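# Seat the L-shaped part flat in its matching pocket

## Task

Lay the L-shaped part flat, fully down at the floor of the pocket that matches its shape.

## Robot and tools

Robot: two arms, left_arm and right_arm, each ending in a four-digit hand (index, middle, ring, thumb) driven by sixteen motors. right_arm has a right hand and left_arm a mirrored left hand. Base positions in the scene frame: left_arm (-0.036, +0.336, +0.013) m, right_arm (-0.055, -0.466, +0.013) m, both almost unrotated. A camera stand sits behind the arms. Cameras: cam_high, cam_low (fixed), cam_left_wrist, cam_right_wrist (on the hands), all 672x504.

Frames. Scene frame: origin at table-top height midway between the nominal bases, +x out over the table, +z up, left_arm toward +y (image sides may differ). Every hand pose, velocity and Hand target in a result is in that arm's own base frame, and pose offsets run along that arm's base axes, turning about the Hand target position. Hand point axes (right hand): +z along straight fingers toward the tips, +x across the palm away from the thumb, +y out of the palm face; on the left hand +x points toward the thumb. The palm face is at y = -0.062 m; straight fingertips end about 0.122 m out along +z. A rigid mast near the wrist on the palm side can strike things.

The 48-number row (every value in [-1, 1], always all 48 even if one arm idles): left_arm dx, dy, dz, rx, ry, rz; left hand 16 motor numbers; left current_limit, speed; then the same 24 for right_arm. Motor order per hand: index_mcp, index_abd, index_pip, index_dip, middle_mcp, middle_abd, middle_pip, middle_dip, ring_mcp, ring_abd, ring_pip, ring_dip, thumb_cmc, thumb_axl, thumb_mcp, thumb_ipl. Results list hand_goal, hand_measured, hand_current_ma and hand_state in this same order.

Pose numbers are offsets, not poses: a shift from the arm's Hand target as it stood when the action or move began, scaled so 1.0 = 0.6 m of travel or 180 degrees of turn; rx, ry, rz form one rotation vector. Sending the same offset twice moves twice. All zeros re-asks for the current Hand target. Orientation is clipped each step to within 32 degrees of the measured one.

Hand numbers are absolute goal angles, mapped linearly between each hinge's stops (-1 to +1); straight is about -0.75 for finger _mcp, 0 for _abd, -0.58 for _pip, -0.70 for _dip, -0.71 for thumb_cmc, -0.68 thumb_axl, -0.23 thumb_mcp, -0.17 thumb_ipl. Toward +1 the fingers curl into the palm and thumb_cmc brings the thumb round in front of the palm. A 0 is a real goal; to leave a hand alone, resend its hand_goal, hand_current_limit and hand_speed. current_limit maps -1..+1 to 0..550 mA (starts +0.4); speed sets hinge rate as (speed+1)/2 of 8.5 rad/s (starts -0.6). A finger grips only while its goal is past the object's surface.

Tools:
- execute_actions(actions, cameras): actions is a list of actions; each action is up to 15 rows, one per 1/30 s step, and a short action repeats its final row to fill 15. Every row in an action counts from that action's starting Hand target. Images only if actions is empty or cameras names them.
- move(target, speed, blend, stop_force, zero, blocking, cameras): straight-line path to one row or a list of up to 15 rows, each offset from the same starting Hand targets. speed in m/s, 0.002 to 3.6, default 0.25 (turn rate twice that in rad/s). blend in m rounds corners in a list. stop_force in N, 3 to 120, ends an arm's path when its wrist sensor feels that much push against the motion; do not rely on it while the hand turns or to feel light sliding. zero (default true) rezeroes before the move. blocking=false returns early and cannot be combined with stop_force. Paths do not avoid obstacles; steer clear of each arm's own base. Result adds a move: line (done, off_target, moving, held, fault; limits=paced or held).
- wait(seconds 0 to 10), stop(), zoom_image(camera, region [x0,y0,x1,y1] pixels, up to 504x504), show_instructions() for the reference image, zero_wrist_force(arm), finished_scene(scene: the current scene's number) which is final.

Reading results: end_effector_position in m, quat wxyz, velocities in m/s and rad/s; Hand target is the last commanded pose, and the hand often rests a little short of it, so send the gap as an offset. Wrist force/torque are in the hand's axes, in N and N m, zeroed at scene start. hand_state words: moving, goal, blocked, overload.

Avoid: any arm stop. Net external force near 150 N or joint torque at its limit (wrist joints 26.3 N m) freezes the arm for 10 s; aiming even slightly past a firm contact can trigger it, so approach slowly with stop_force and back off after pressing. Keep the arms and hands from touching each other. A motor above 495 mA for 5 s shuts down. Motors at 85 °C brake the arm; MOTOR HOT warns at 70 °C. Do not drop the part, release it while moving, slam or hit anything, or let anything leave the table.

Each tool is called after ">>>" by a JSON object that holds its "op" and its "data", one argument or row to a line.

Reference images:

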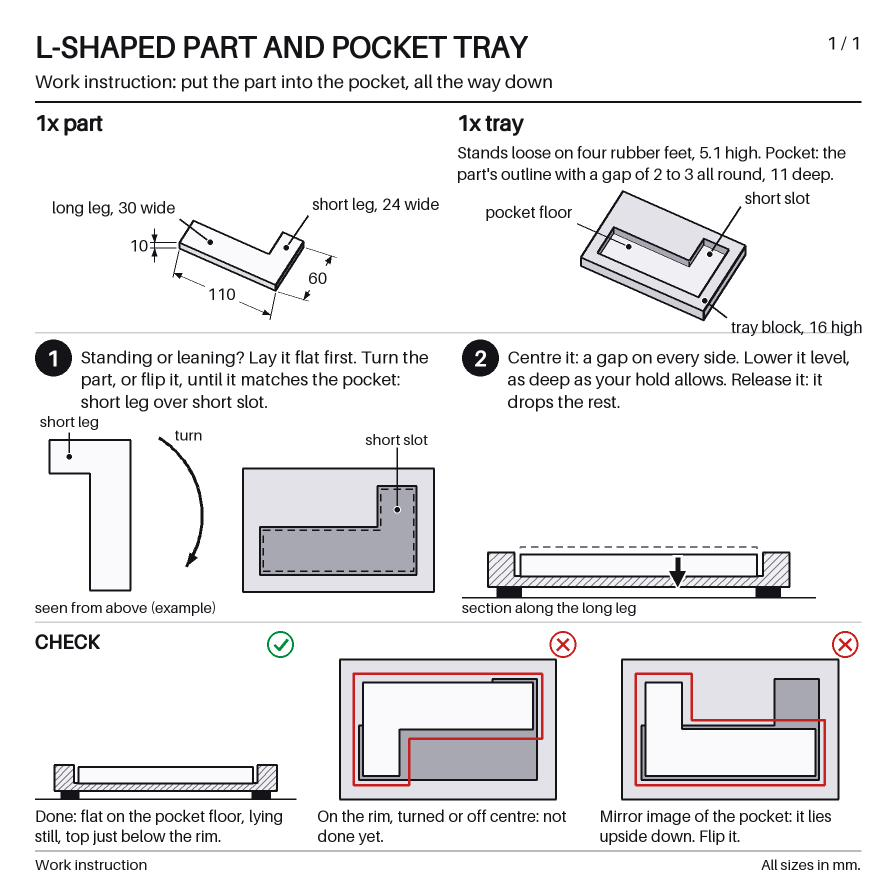

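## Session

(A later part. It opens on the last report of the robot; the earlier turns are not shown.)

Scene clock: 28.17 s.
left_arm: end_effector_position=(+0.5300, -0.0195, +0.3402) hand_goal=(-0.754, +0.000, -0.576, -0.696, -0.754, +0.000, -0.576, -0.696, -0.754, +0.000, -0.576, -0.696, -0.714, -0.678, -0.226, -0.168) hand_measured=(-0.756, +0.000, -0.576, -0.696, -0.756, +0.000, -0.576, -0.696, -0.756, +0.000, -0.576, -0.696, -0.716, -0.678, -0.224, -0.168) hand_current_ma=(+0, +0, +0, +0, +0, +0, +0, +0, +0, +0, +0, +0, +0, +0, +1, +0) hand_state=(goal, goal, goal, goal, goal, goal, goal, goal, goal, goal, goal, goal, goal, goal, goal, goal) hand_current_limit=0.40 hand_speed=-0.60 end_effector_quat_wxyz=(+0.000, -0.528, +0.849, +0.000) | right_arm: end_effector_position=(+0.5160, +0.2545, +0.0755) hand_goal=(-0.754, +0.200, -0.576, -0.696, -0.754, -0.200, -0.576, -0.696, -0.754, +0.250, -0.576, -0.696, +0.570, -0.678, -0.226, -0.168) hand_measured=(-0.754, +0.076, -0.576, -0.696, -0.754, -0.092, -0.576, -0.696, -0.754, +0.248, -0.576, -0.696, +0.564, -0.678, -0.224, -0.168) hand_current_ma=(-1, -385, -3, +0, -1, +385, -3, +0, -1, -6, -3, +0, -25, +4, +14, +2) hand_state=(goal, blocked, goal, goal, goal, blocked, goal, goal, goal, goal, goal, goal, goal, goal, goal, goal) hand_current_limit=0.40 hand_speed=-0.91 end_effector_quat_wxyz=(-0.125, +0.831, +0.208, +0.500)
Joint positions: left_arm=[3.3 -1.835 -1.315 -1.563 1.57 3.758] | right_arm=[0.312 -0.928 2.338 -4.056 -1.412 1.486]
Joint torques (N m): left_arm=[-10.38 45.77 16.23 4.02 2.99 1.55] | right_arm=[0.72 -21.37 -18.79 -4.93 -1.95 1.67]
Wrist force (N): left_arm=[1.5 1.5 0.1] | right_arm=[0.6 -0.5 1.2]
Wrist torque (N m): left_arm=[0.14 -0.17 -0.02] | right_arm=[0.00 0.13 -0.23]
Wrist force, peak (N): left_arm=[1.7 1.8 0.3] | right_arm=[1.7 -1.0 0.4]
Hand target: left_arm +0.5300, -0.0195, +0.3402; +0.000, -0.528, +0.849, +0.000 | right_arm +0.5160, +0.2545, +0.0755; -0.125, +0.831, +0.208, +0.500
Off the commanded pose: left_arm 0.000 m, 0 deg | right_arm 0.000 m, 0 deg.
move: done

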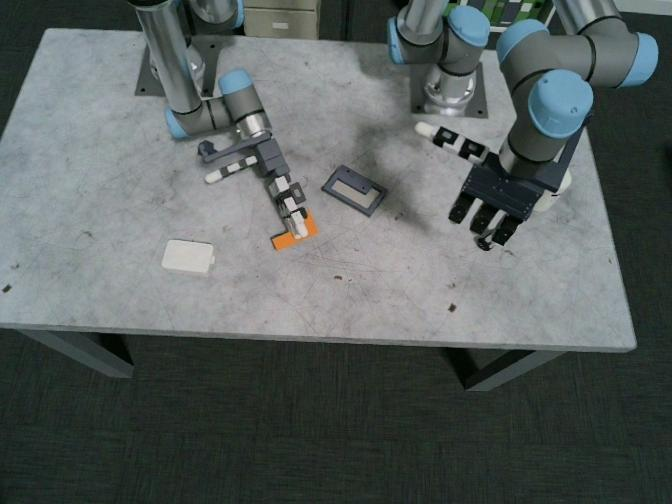

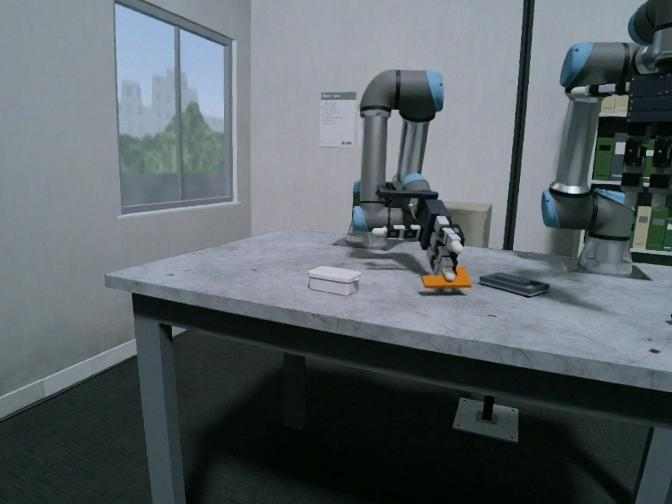

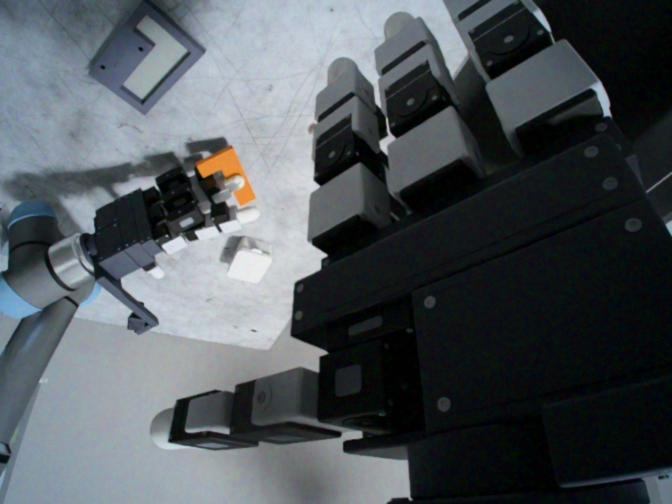

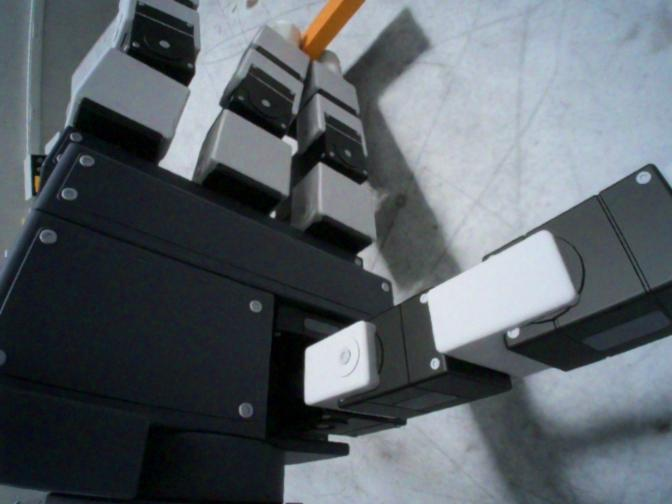

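>>> {"op": "move", "data": {
  "target": [
    [0,0,0,0,0,0,-0.754,0,-0.576,-0.696,-0.754,0,-0.576,-0.696,-0.754,0,-0.576,-0.696,-0.714,-0.678,-0.226,-0.168,0.4,-0.6,0,0,-0.03,0,0,0,-0.754,0.2,-0.576,-0.696,-0.754,-0.2,-0.576,-0.696,-0.754,0.25,-0.576,-0.696,0.571,-0.678,-0.226,-0.168,0.4,-0.91]
  ],
  "speed": 0.012,
  "stop_force": 3,
  "cameras": ["cam_high", "cam_low", "cam_right_wrist", "cam_left_wrist"]
}}

>>> {"op": "zoom_image", "data": {
  "camera": "cam_low",
  "region": [400, 190, 530, 310]
}}

Scene clock: 30.70 s.
left_arm: end_effector_position=(+0.5300, -0.0195, +0.3402) hand_goal=(-0.754, +0.000, -0.576, -0.696, -0.754, +0.000, -0.576, -0.696, -0.754, +0.000, -0.576, -0.696, -0.714, -0.678, -0.226, -0.168) hand_measured=(-0.756, +0.000, -0.576, -0.696, -0.756, +0.000, -0.576, -0.696, -0.756, +0.000, -0.576, -0.696, -0.716, -0.678, -0.224, -0.168) hand_current_ma=(+0, +0, +0, +0, +0, +0, +0, +0, +0, +0, +0, +0, +0, +0, +1, +0) hand_state=(goal, goal, goal, goal, goal, goal, goal, goal, goal, goal, goal, goal, goal, goal, goal, goal) hand_current_limit=0.40 hand_speed=-0.60 end_effector_quat_wxyz=(+0.000, -0.528, +0.849, +0.000) | right_arm: end_effector_position=(+0.5160, +0.2545, +0.0637) hand_goal=(-0.754, +0.200, -0.576, -0.696, -0.754, -0.200, -0.576, -0.696, -0.754, +0.250, -0.576, -0.696, +0.570, -0.678, -0.226, -0.168) hand_measured=(-0.754, +0.080, -0.576, -0.696, -0.754, -0.092, -0.576, -0.696, -0.754, +0.248, -0.576, -0.696, +0.564, -0.678, -0.224, -0.168) hand_current_ma=(-1, -385, -3, +0, -1, +385, -3, +0, -1, -6, -3, +0, -26, +4, +14, +2) hand_state=(goal, blocked, goal, goal, goal, blocked, goal, goal, goal, goal, goal, goal, goal, goal, goal, goal) hand_current_limit=0.40 hand_speed=-0.91 end_effector_quat_wxyz=(-0.125, +0.831, +0.208, +0.500)
Joint positions: left_arm=[3.3 -1.835 -1.315 -1.563 1.57 3.758] | right_arm=[0.312 -0.89 2.333 -4.089 -1.412 1.486]
Joint torques (N m): left_arm=[-9.13 45.4 16.27 4.06 2.92 1.75] | right_arm=[2.69 -46.41 6.39 -0.49 -1.85 1.63]
Wrist force (N): left_arm=[1.1 1.7 0.1] | right_arm=[1.4 -0.5 -0.7]
Wrist torque (N m): left_arm=[0.16 -0.11 -0.07] | right_arm=[0.17 0.22 -0.15]
Wrist force, peak (N): left_arm=[1.5 1.8 0.5] | right_arm=[3.4 -0.3 -5.8]
Hand target: left_arm +0.5300, -0.0195, +0.3402; +0.000, -0.528, +0.849, +0.000 | right_arm +0.5160, +0.2545, +0.0637; -0.125, +0.831, +0.208, +0.500 (not the last commanded pose)
Off the commanded pose: left_arm 0.000 m, 0 deg | right_arm 0.006 m, 0 deg.
move: contact (right_arm)

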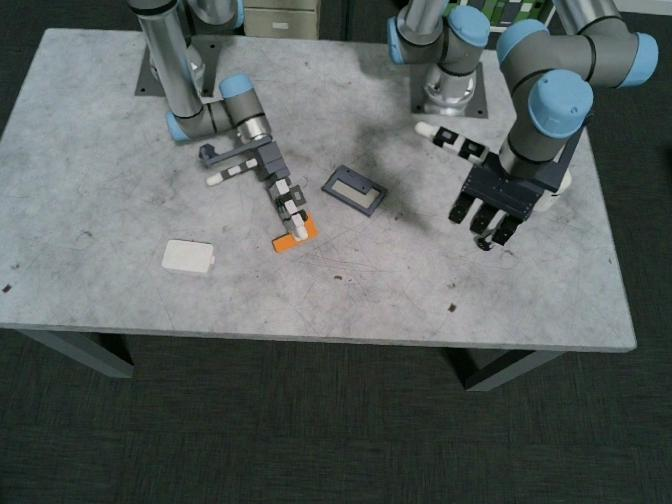

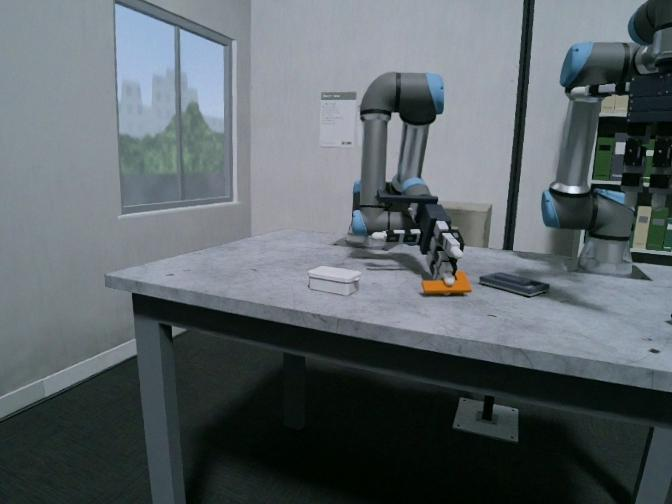

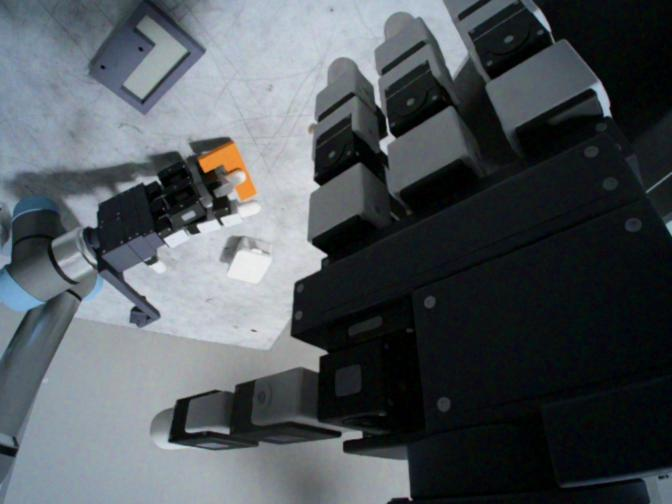

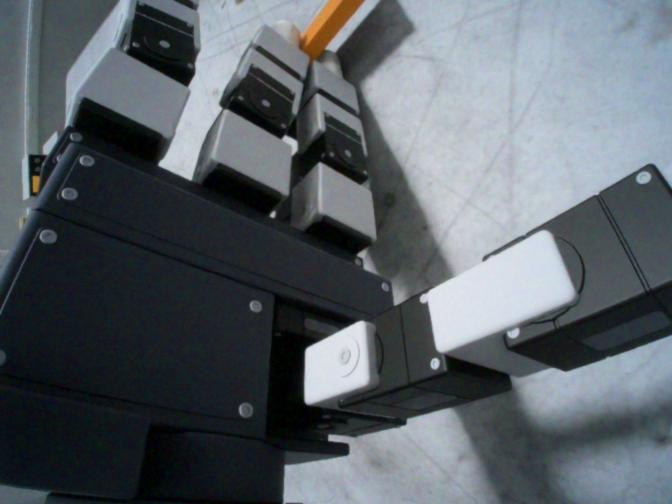

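Scaled by 3.877 from the camera's 672x504 image, which has a finer 960x720 frame.

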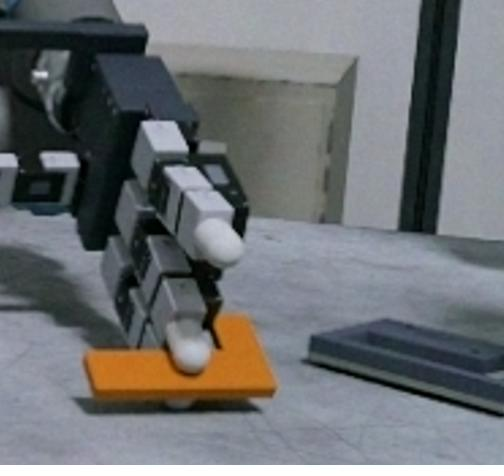

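>>> {"op": "move", "data": {
  "target": [
    [0,0,0,0,0,0,-0.754,0,-0.576,-0.696,-0.754,0,-0.576,-0.696,-0.754,0,-0.576,-0.696,-0.714,-0.678,-0.226,-0.168,0.4,-0.6,0,0,0.003,0,0,0,-0.754,0.08,-0.576,-0.696,-0.754,0.08,-0.576,-0.696,-0.754,0.25,-0.576,-0.696,0.571,-0.678,-0.226,-0.168,0.4,-0.93]
  ],
  "speed": 0.05,
  "cameras": ["cam_high", "cam_low", "cam_left_wrist"]
}}

>>> {"op": "zoom_image", "data": {
  "camera": "cam_low",
  "region": [400, 190, 530, 310]
}}

>>> {"op": "zoom_image", "data": {
  "camera": "cam_left_wrist",
  "region": [150, 100, 300, 230]
}}

Scene clock: 32.43 s.
left_arm: end_effector_position=(+0.5300, -0.0195, +0.3402) hand_goal=(-0.754, +0.000, -0.576, -0.696, -0.754, +0.000, -0.576, -0.696, -0.754, +0.000, -0.576, -0.696, -0.714, -0.678, -0.226, -0.168) hand_measured=(-0.756, +0.000, -0.576, -0.696, -0.756, +0.000, -0.576, -0.696, -0.756, +0.000, -0.576, -0.696, -0.716, -0.678, -0.224, -0.168) hand_current_ma=(+0, +0, +0, +0, +0, +0, +0, +0, +0, +0, +0, +0, +0, +0, +1, +0) hand_state=(goal, goal, goal, goal, goal, goal, goal, goal, goal, goal, goal, goal, goal, goal, goal, goal) hand_current_limit=0.40 hand_speed=-0.60 end_effector_quat_wxyz=(+0.000, -0.528, +0.849, +0.000) | right_arm: end_effector_position=(+0.5160, +0.2545, +0.0655) hand_goal=(-0.754, +0.080, -0.576, -0.696, -0.754, +0.080, -0.576, -0.696, -0.754, +0.250, -0.576, -0.696, +0.570, -0.678, -0.226, -0.168) hand_measured=(-0.754, +0.068, -0.576, -0.696, -0.754, +0.070, -0.576, -0.696, -0.754, +0.248, -0.576, -0.696, +0.564, -0.678, -0.224, -0.168) hand_current_ma=(-1, -48, -3, +0, -1, -44, -3, +0, -1, -6, -3, +0, -26, +4, +14, +2) hand_state=(goal, goal, goal, goal, goal, goal, goal, goal, goal, goal, goal, goal, goal, goal, goal, goal) hand_current_limit=0.40 hand_speed=-0.93 end_effector_quat_wxyz=(-0.125, +0.831, +0.208, +0.500)
Joint positions: left_arm=[3.3 -1.835 -1.315 -1.563 1.57 3.758] | right_arm=[0.312 -0.896 2.334 -4.084 -1.412 1.486]
Joint torques (N m): left_arm=[-8.85 45.6 15.18 4.07 2.84 1.44] | right_arm=[2.71 -46.68 6.22 -0.94 -1.83 1.56]
Wrist force (N): left_arm=[1.6 1.9 0.1] | right_arm=[0.5 0.0 0.9]
Wrist torque (N m): left_arm=[0.18 -0.18 -0.03] | right_arm=[0.09 0.16 -0.21]
Wrist force, peak (N): left_arm=[1.6 1.9 0.1] | right_arm=[1.2 -0.4 1.6]
Hand target: left_arm +0.5300, -0.0195, +0.3402; +0.000, -0.528, +0.849, +0.000 | right_arm +0.5160, +0.2545, +0.0655; -0.125, +0.831, +0.208, +0.500
Off the commanded pose: left_arm 0.000 m, 0 deg | right_arm 0.000 m, 0 deg.
move: done
Images, in order (width x height): cam_high 672x504, cam_low 672x504, cam_left_wrist 672x504.

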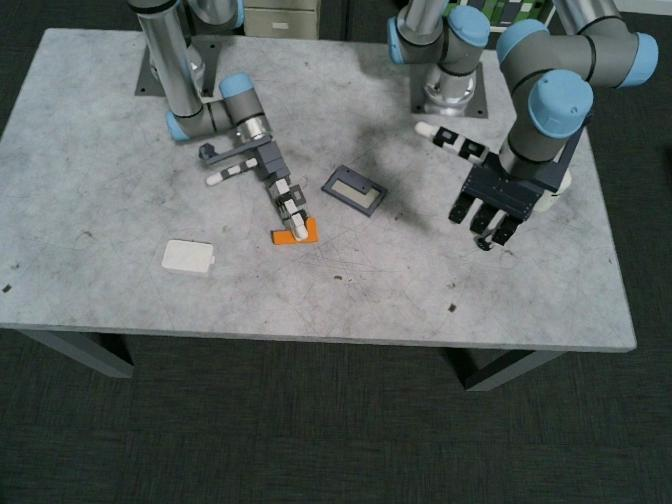

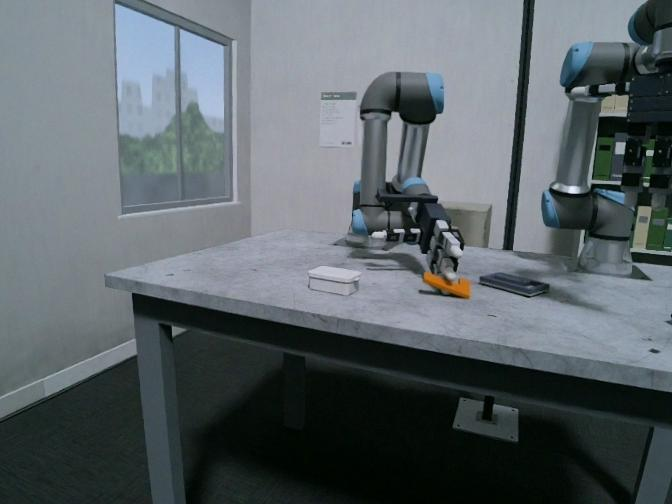

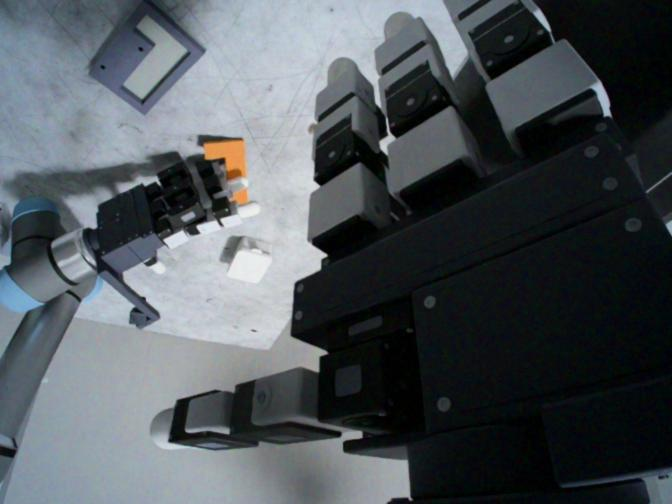

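Scaled by 3.877 from the camera's 672x504 image, which has a finer 960x720 frame.

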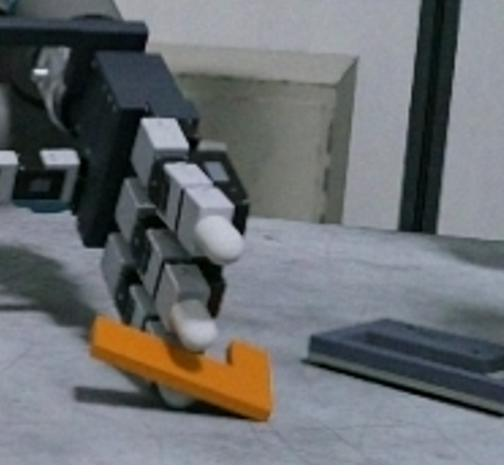

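Scaled by 3.360 from the camera's 672x504 image, which has a finer 960x720 frame.

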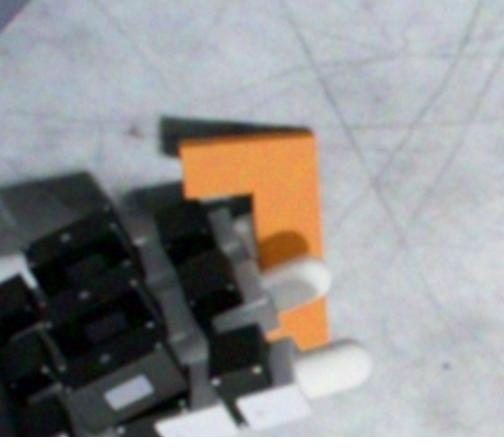

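>>> {"op": "move", "data": {
  "target": [
    [0,0,0,0,0,0,-0.754,0,-0.576,-0.696,-0.754,0,-0.576,-0.696,-0.754,0,-0.576,-0.696,-0.714,-0.678,-0.226,-0.168,0.4,-0.6,-0.0955,-0.0511,0,0,0,0,-0.754,0.08,-0.576,-0.696,-0.754,0.08,-0.576,-0.696,-0.754,0.25,-0.576,-0.696,0.571,-0.678,-0.226,-0.168,0.4,-0.93]
  ],
  "speed": 0.06,
  "cameras": ["cam_high", "cam_low", "cam_left_wrist"]
}}

>>> {"op": "zoom_image", "data": {
  "camera": "cam_low",
  "region": [400, 190, 530, 310]
}}

>>> {"op": "zoom_image", "data": {
  "camera": "cam_left_wrist",
  "region": [150, 100, 300, 230]
}}

>>> {"op": "zoom_image", "data": {
  "camera": "cam_high",
  "region": [260, 190, 340, 260]
}}

Scene clock: 34.60 s.
left_arm: end_effector_position=(+0.5300, -0.0195, +0.3402) hand_goal=(-0.754, +0.000, -0.576, -0.696, -0.754, +0.000, -0.576, -0.696, -0.754, +0.000, -0.576, -0.696, -0.714, -0.678, -0.226, -0.168) hand_measured=(-0.756, +0.000, -0.576, -0.696, -0.756, +0.000, -0.576, -0.696, -0.756, +0.000, -0.576, -0.696, -0.716, -0.678, -0.224, -0.168) hand_current_ma=(+0, +0, +0, +0, +0, +0, +0, +0, +0, +0, +0, +0, +0, +0, +1, +0) hand_state=(goal, goal, goal, goal, goal, goal, goal, goal, goal, goal, goal, goal, goal, goal, goal, goal) hand_current_limit=0.40 hand_speed=-0.60 end_effector_quat_wxyz=(+0.000, -0.528, +0.849, +0.000) | right_arm: end_effector_position=(+0.4588, +0.2239, +0.0655) hand_goal=(-0.754, +0.080, -0.576, -0.696, -0.754, +0.080, -0.576, -0.696, -0.754, +0.250, -0.576, -0.696, +0.570, -0.678, -0.226, -0.168) hand_measured=(-0.754, +0.068, -0.576, -0.696, -0.754, +0.070, -0.576, -0.696, -0.754, +0.248, -0.576, -0.696, +0.564, -0.678, -0.224, -0.168) hand_current_ma=(-1, -48, -3, +0, -1, -43, -3, +0, -1, -6, -3, +0, -26, +4, +14, +2) hand_state=(goal, goal, goal, goal, goal, goal, goal, goal, goal, goal, goal, goal, goal, goal, goal, goal) hand_current_limit=0.40 hand_speed=-0.93 end_effector_quat_wxyz=(-0.125, +0.831, +0.208, +0.500)
Joint positions: left_arm=[3.3 -1.835 -1.315 -1.563 1.57 3.758] | right_arm=[0.273 -0.909 2.512 -4.246 -1.378 1.467]
Joint torques (N m): left_arm=[-8.5 45.95 16.68 4.03 2.62 1.72] | right_arm=[-9.81 -16.54 11.17 -4.58 2.1 -1.87]
Wrist force (N): left_arm=[1.4 1.5 0.2] | right_arm=[0.6 -0.4 1.2]
Wrist torque (N m): left_arm=[0.13 -0.16 -0.04] | right_arm=[0.01 0.11 -0.02]
Wrist force, peak (N): left_arm=[1.7 1.7 0.0] | right_arm=[0.9 -0.7 1.2]
Hand target: left_arm +0.5300, -0.0195, +0.3402; +0.000, -0.528, +0.849, +0.000 | right_arm +0.4587, +0.2239, +0.0655; -0.125, +0.831, +0.208, +0.500
Off the commanded pose: left_arm 0.000 m, 0 deg | right_arm 0.000 m, 0 deg.
move: done
Images, in order (width x height): cam_high 672x504, cam_low 672x504, cam_left_wrist 672x504.

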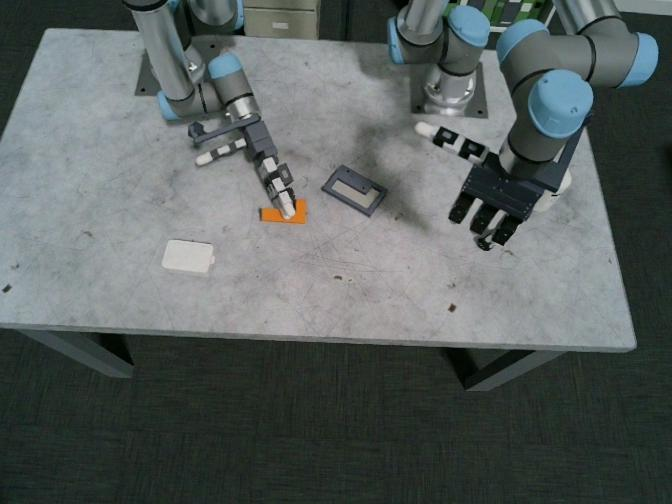

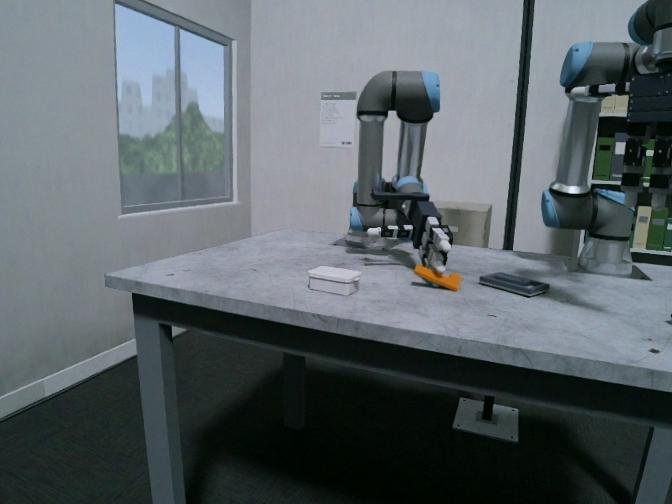

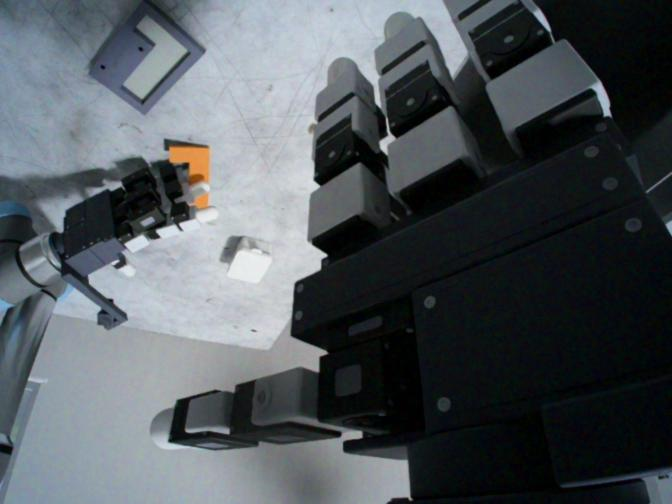

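Scaled by 3.877 from the camera's 672x504 image, which has a finer 960x720 frame.

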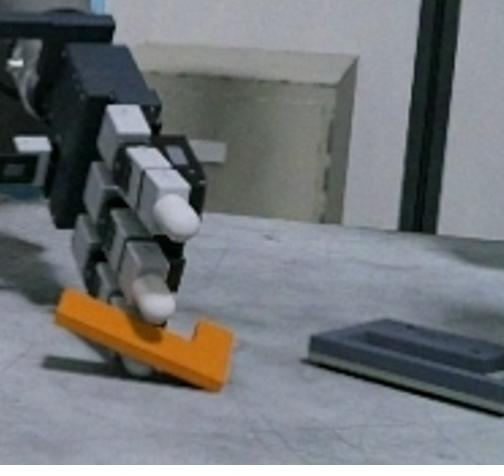

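Scaled by 3.360 from the camera's 672x504 image, which has a finer 960x720 frame.

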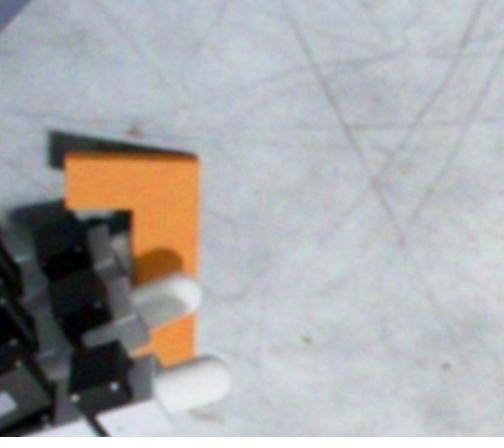

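Scaled by 6.300 from the camera's 672x504 image, which has a finer 960x720 frame.

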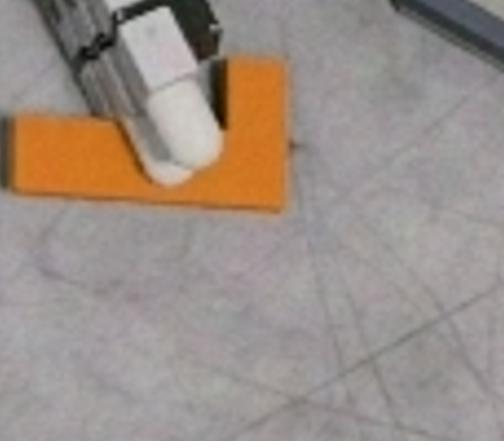

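>>> {"op": "move", "data": {
  "target": [
    [0,0,0,0,0,0,-0.754,0,-0.576,-0.696,-0.754,0,-0.576,-0.696,-0.754,0,-0.576,-0.696,-0.714,-0.678,-0.226,-0.168,0.4,-0.6,0.0543,0.0292,0.0587,-0.0656,0.1224,0,-0.754,0.08,-0.576,-0.696,-0.754,0.08,-0.576,-0.696,-0.754,0.25,-0.576,-0.696,0.571,-0.678,-0.226,-0.168,0.4,-0.93]
  ],
  "speed": 0.15,
  "cameras": ["cam_high", "cam_low", "cam_left_wrist"]
}}

>>> {"op": "zoom_image", "data": {
  "camera": "cam_low",
  "region": [390, 190, 520, 310]
}}

>>> {"op": "zoom_image", "data": {
  "camera": "cam_left_wrist",
  "region": [110, 100, 260, 230]
}}

>>> {"op": "zoom_image", "data": {
  "camera": "cam_high",
  "region": [250, 175, 330, 245]
}}

Scene clock: 38.47 s.
left_arm: end_effector_position=(+0.5300, -0.0195, +0.3402) hand_goal=(-0.754, +0.000, -0.576, -0.696, -0.754, +0.000, -0.576, -0.696, -0.754, +0.000, -0.576, -0.696, -0.714, -0.678, -0.226, -0.168) hand_measured=(-0.756, +0.000, -0.576, -0.696, -0.756, +0.000, -0.576, -0.696, -0.756, +0.000, -0.576, -0.696, -0.716, -0.678, -0.224, -0.168) hand_current_ma=(+0, +0, +0, +0, +0, +0, +0, +0, +0, +0, +0, +0, +0, +0, +1, +0) hand_state=(goal, goal, goal, goal, goal, goal, goal, goal, goal, goal, goal, goal, goal, goal, goal, goal) hand_current_limit=0.40 hand_speed=-0.60 end_effector_quat_wxyz=(+0.000, -0.528, +0.849, +0.000) | right_arm: end_effector_position=(+0.4912, +0.2414, +0.1007) hand_goal=(-0.754, +0.080, -0.576, -0.696, -0.754, +0.080, -0.576, -0.696, -0.754, +0.250, -0.576, -0.696, +0.570, -0.678, -0.226, -0.168) hand_measured=(-0.754, +0.070, -0.576, -0.696, -0.754, +0.072, -0.576, -0.696, -0.754, +0.248, -0.576, -0.696, +0.564, -0.678, -0.224, -0.168) hand_current_ma=(-1, -44, -3, +0, -1, -35, -3, +0, -1, -6, -3, +0, -26, +4, +14, +2) hand_state=(goal, goal, goal, goal, goal, goal, goal, goal, goal, goal, goal, goal, goal, goal, goal, goal) hand_current_limit=0.40 hand_speed=-0.93 end_effector_quat_wxyz=(-0.077, +0.920, +0.231, +0.308)
Joint positions: left_arm=[3.3 -1.835 -1.315 -1.563 1.57 3.758] | right_arm=[0.331 -1.281 2.289 -3.219 -1.475 1.442]
Joint torques (N m): left_arm=[-9.71 46.1 15.54 3.93 2.75 1.47] | right_arm=[8.77 -39.69 -25.69 -1.38 -2.05 1.63]
Wrist force (N): left_arm=[1.4 1.7 0.3] | right_arm=[1.2 -0.2 0.1]
Wrist torque (N m): left_arm=[0.15 -0.15 -0.05] | right_arm=[0.11 0.04 -0.06]
Wrist force, peak (N): left_arm=[1.7 1.8 0.3] | right_arm=[1.7 -0.4 0.6]
Hand target: left_arm +0.5300, -0.0195, +0.3402; +0.000, -0.528, +0.849, +0.000 | right_arm +0.4913, +0.2414, +0.1007; -0.077, +0.920, +0.231, +0.308
Off the commanded pose: left_arm 0.000 m, 0 deg | right_arm 0.000 m, 0 deg.
move: done
Images, in order (width x height): cam_high 672x504, cam_low 672x504, cam_left_wrist 672x504.

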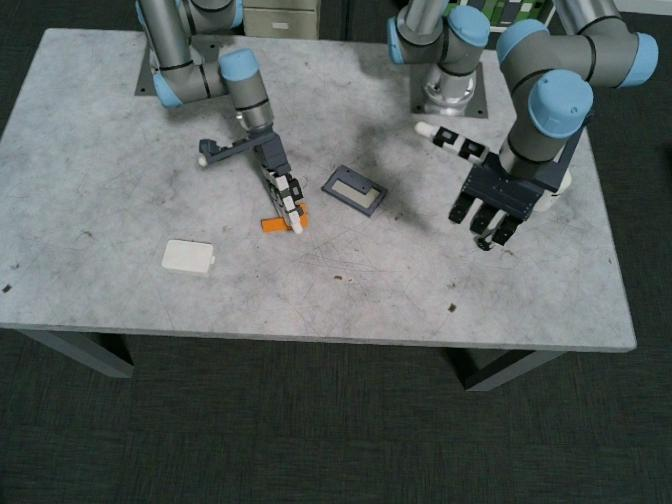

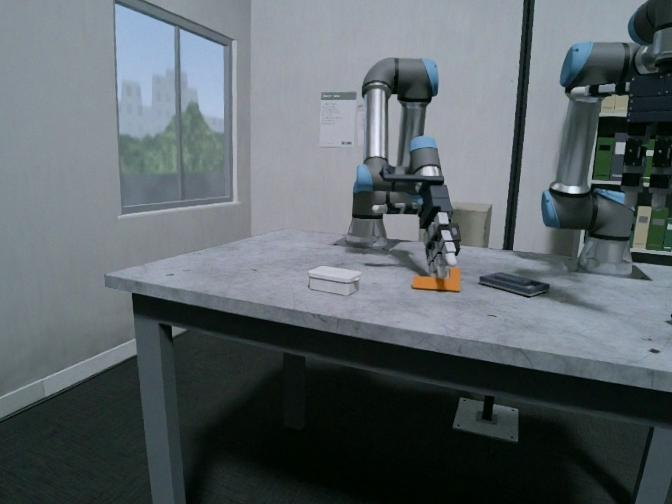

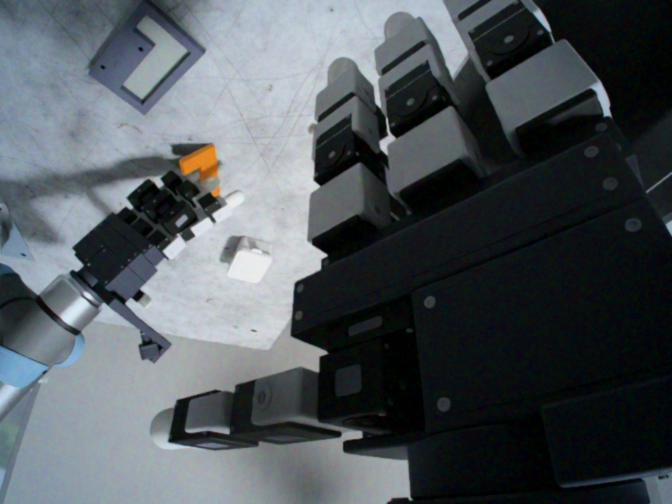

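Scaled by 3.877 from the camera's 672x504 image, which has a finer 960x720 frame.

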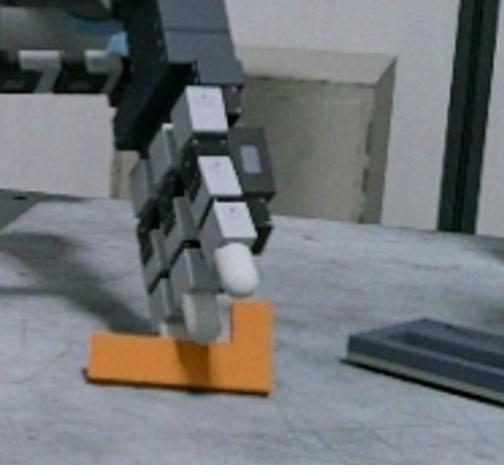

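Scaled by 3.360 from the camera's 672x504 image, which has a finer 960x720 frame.

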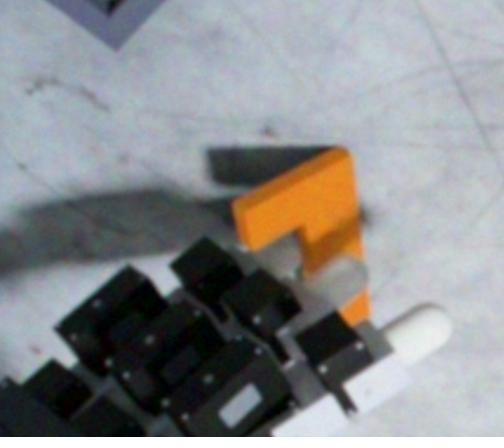

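Scaled by 6.300 from the camera's 672x504 image, which has a finer 960x720 frame.

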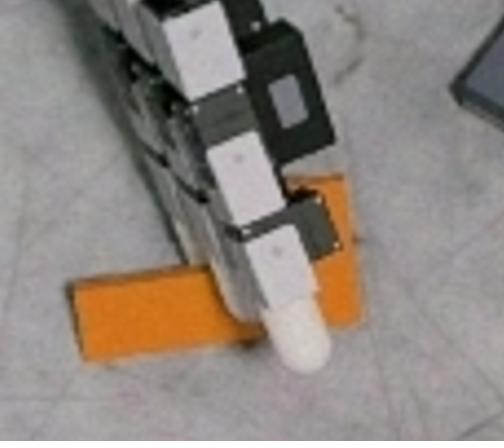

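>>> {"op": "move", "data": {
  "target": [
    [0,0,0,0,0,0,-0.754,0,-0.576,-0.696,-0.754,0,-0.576,-0.696,-0.754,0,-0.576,-0.696,-0.714,-0.678,-0.226,-0.168,0.4,-0.6,-0.1028,-0.0551,0,0,0,0,-0.754,0.08,-0.576,-0.696,-0.754,0.08,-0.576,-0.696,-0.754,0.25,-0.576,-0.696,0.571,-0.678,-0.226,-0.168,0.4,-0.93]
  ],
  "speed": 0.05,
  "cameras": ["cam_high", "cam_low", "cam_left_wrist", "cam_right_wrist"]
}}

>>> {"op": "zoom_image", "data": {
  "camera": "cam_low",
  "region": [390, 190, 520, 310]
}}

>>> {"op": "zoom_image", "data": {
  "camera": "cam_left_wrist",
  "region": [110, 100, 260, 230]
}}

>>> {"op": "zoom_image", "data": {
  "camera": "cam_high",
  "region": [250, 175, 330, 245]
}}

Scene clock: 40.73 s.
left_arm: end_effector_position=(+0.5300, -0.0195, +0.3402) hand_goal=(-0.754, +0.000, -0.576, -0.696, -0.754, +0.000, -0.576, -0.696, -0.754, +0.000, -0.576, -0.696, -0.714, -0.678, -0.226, -0.168) hand_measured=(-0.756, +0.000, -0.576, -0.696, -0.756, +0.000, -0.576, -0.696, -0.756, +0.000, -0.576, -0.696, -0.716, -0.678, -0.224, -0.168) hand_current_ma=(+0, +0, +0, +0, +0, +0, +0, +0, +0, +0, +0, +0, +0, +0, +1, +0) hand_state=(goal, goal, goal, goal, goal, goal, goal, goal, goal, goal, goal, goal, goal, goal, goal, goal) hand_current_limit=0.40 hand_speed=-0.60 end_effector_quat_wxyz=(+0.000, -0.528, +0.849, +0.000) | right_arm: end_effector_position=(+0.4297, +0.2084, +0.1007) hand_goal=(-0.754, +0.080, -0.576, -0.696, -0.754, +0.080, -0.576, -0.696, -0.754, +0.250, -0.576, -0.696, +0.570, -0.678, -0.226, -0.168) hand_measured=(-0.754, +0.070, -0.576, -0.696, -0.754, +0.072, -0.576, -0.696, -0.754, +0.248, -0.576, -0.696, +0.564, -0.678, -0.224, -0.168) hand_current_ma=(-1, -38, -3, +0, -1, -34, -3, +0, -1, -6, -3, +0, -26, +4, +14, +2) hand_state=(goal, goal, goal, goal, goal, goal, goal, goal, goal, goal, goal, goal, goal, goal, goal, goal) hand_current_limit=0.40 hand_speed=-0.93 end_effector_quat_wxyz=(-0.077, +0.920, +0.231, +0.308)
Joint positions: left_arm=[3.3 -1.835 -1.315 -1.563 1.57 3.758] | right_arm=[0.298 -1.409 2.476 -3.275 -1.455 1.416]
Joint torques (N m): left_arm=[-8.47 45.69 15.89 3.94 2.45 1.45] | right_arm=[-7.93 -33.52 -3.36 -5 1.99 -1.76]
Wrist force (N): left_arm=[1.4 1.4 0.2] | right_arm=[1.4 -0.3 0.6]
Wrist torque (N m): left_arm=[0.12 -0.15 -0.03] | right_arm=[0.09 0.01 0.05]
Wrist force, peak (N): left_arm=[1.5 1.9 0.3] | right_arm=[1.6 -0.9 0.8]
Hand target: left_arm +0.5300, -0.0195, +0.3402; +0.000, -0.528, +0.849, +0.000 | right_arm +0.4296, +0.2083, +0.1007; -0.077, +0.920, +0.231, +0.308
Off the commanded pose: left_arm 0.000 m, 0 deg | right_arm 0.000 m, 0 deg.
move: done

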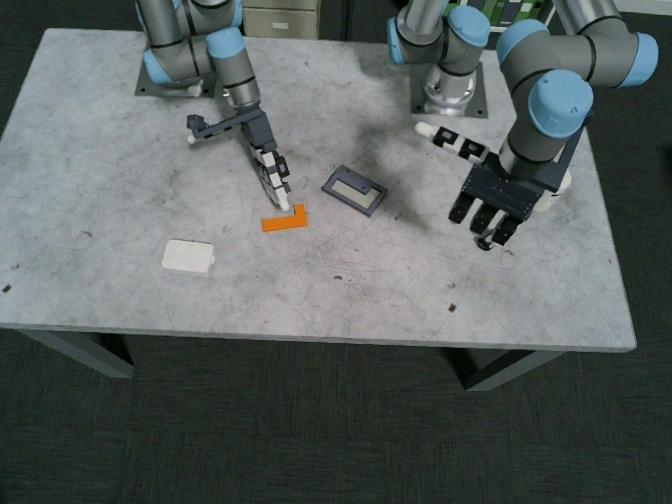

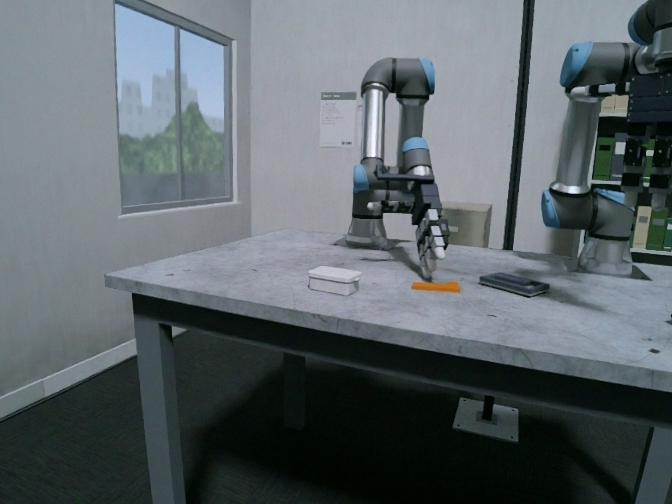

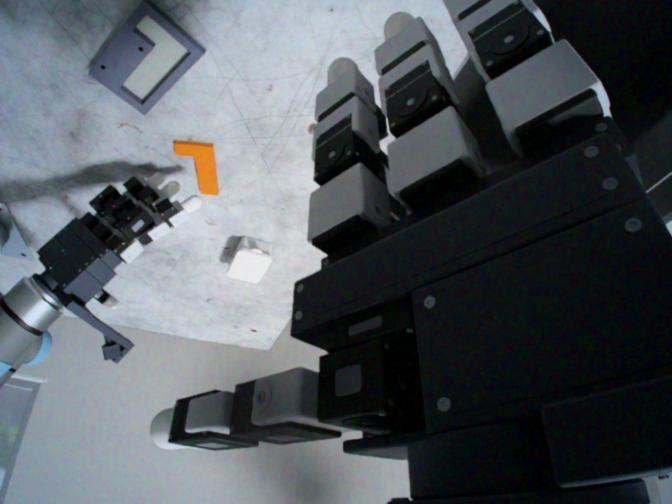

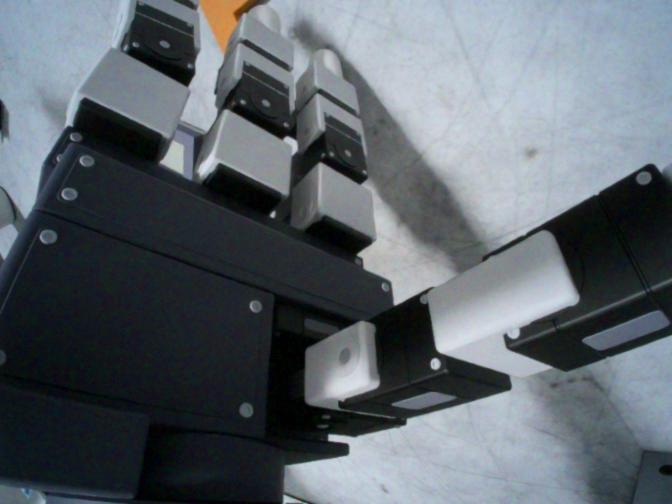

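Scaled by 3.877 from the camera's 672x504 image, which has a finer 960x720 frame.

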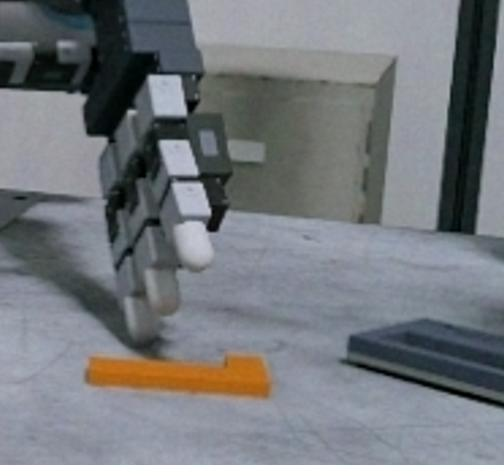

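Scaled by 3.360 from the camera's 672x504 image, which has a finer 960x720 frame.

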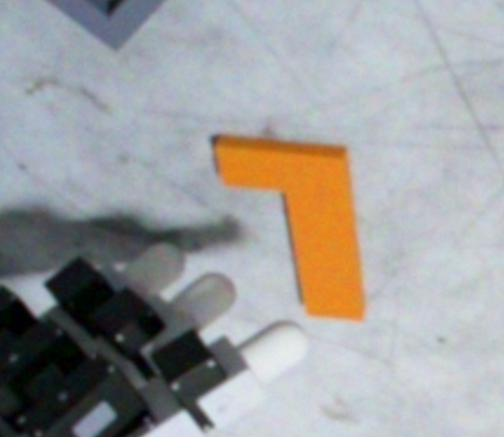

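Scaled by 6.300 from the camera's 672x504 image, which has a finer 960x720 frame.

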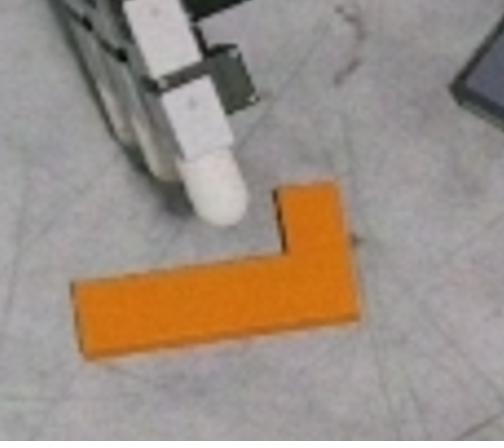

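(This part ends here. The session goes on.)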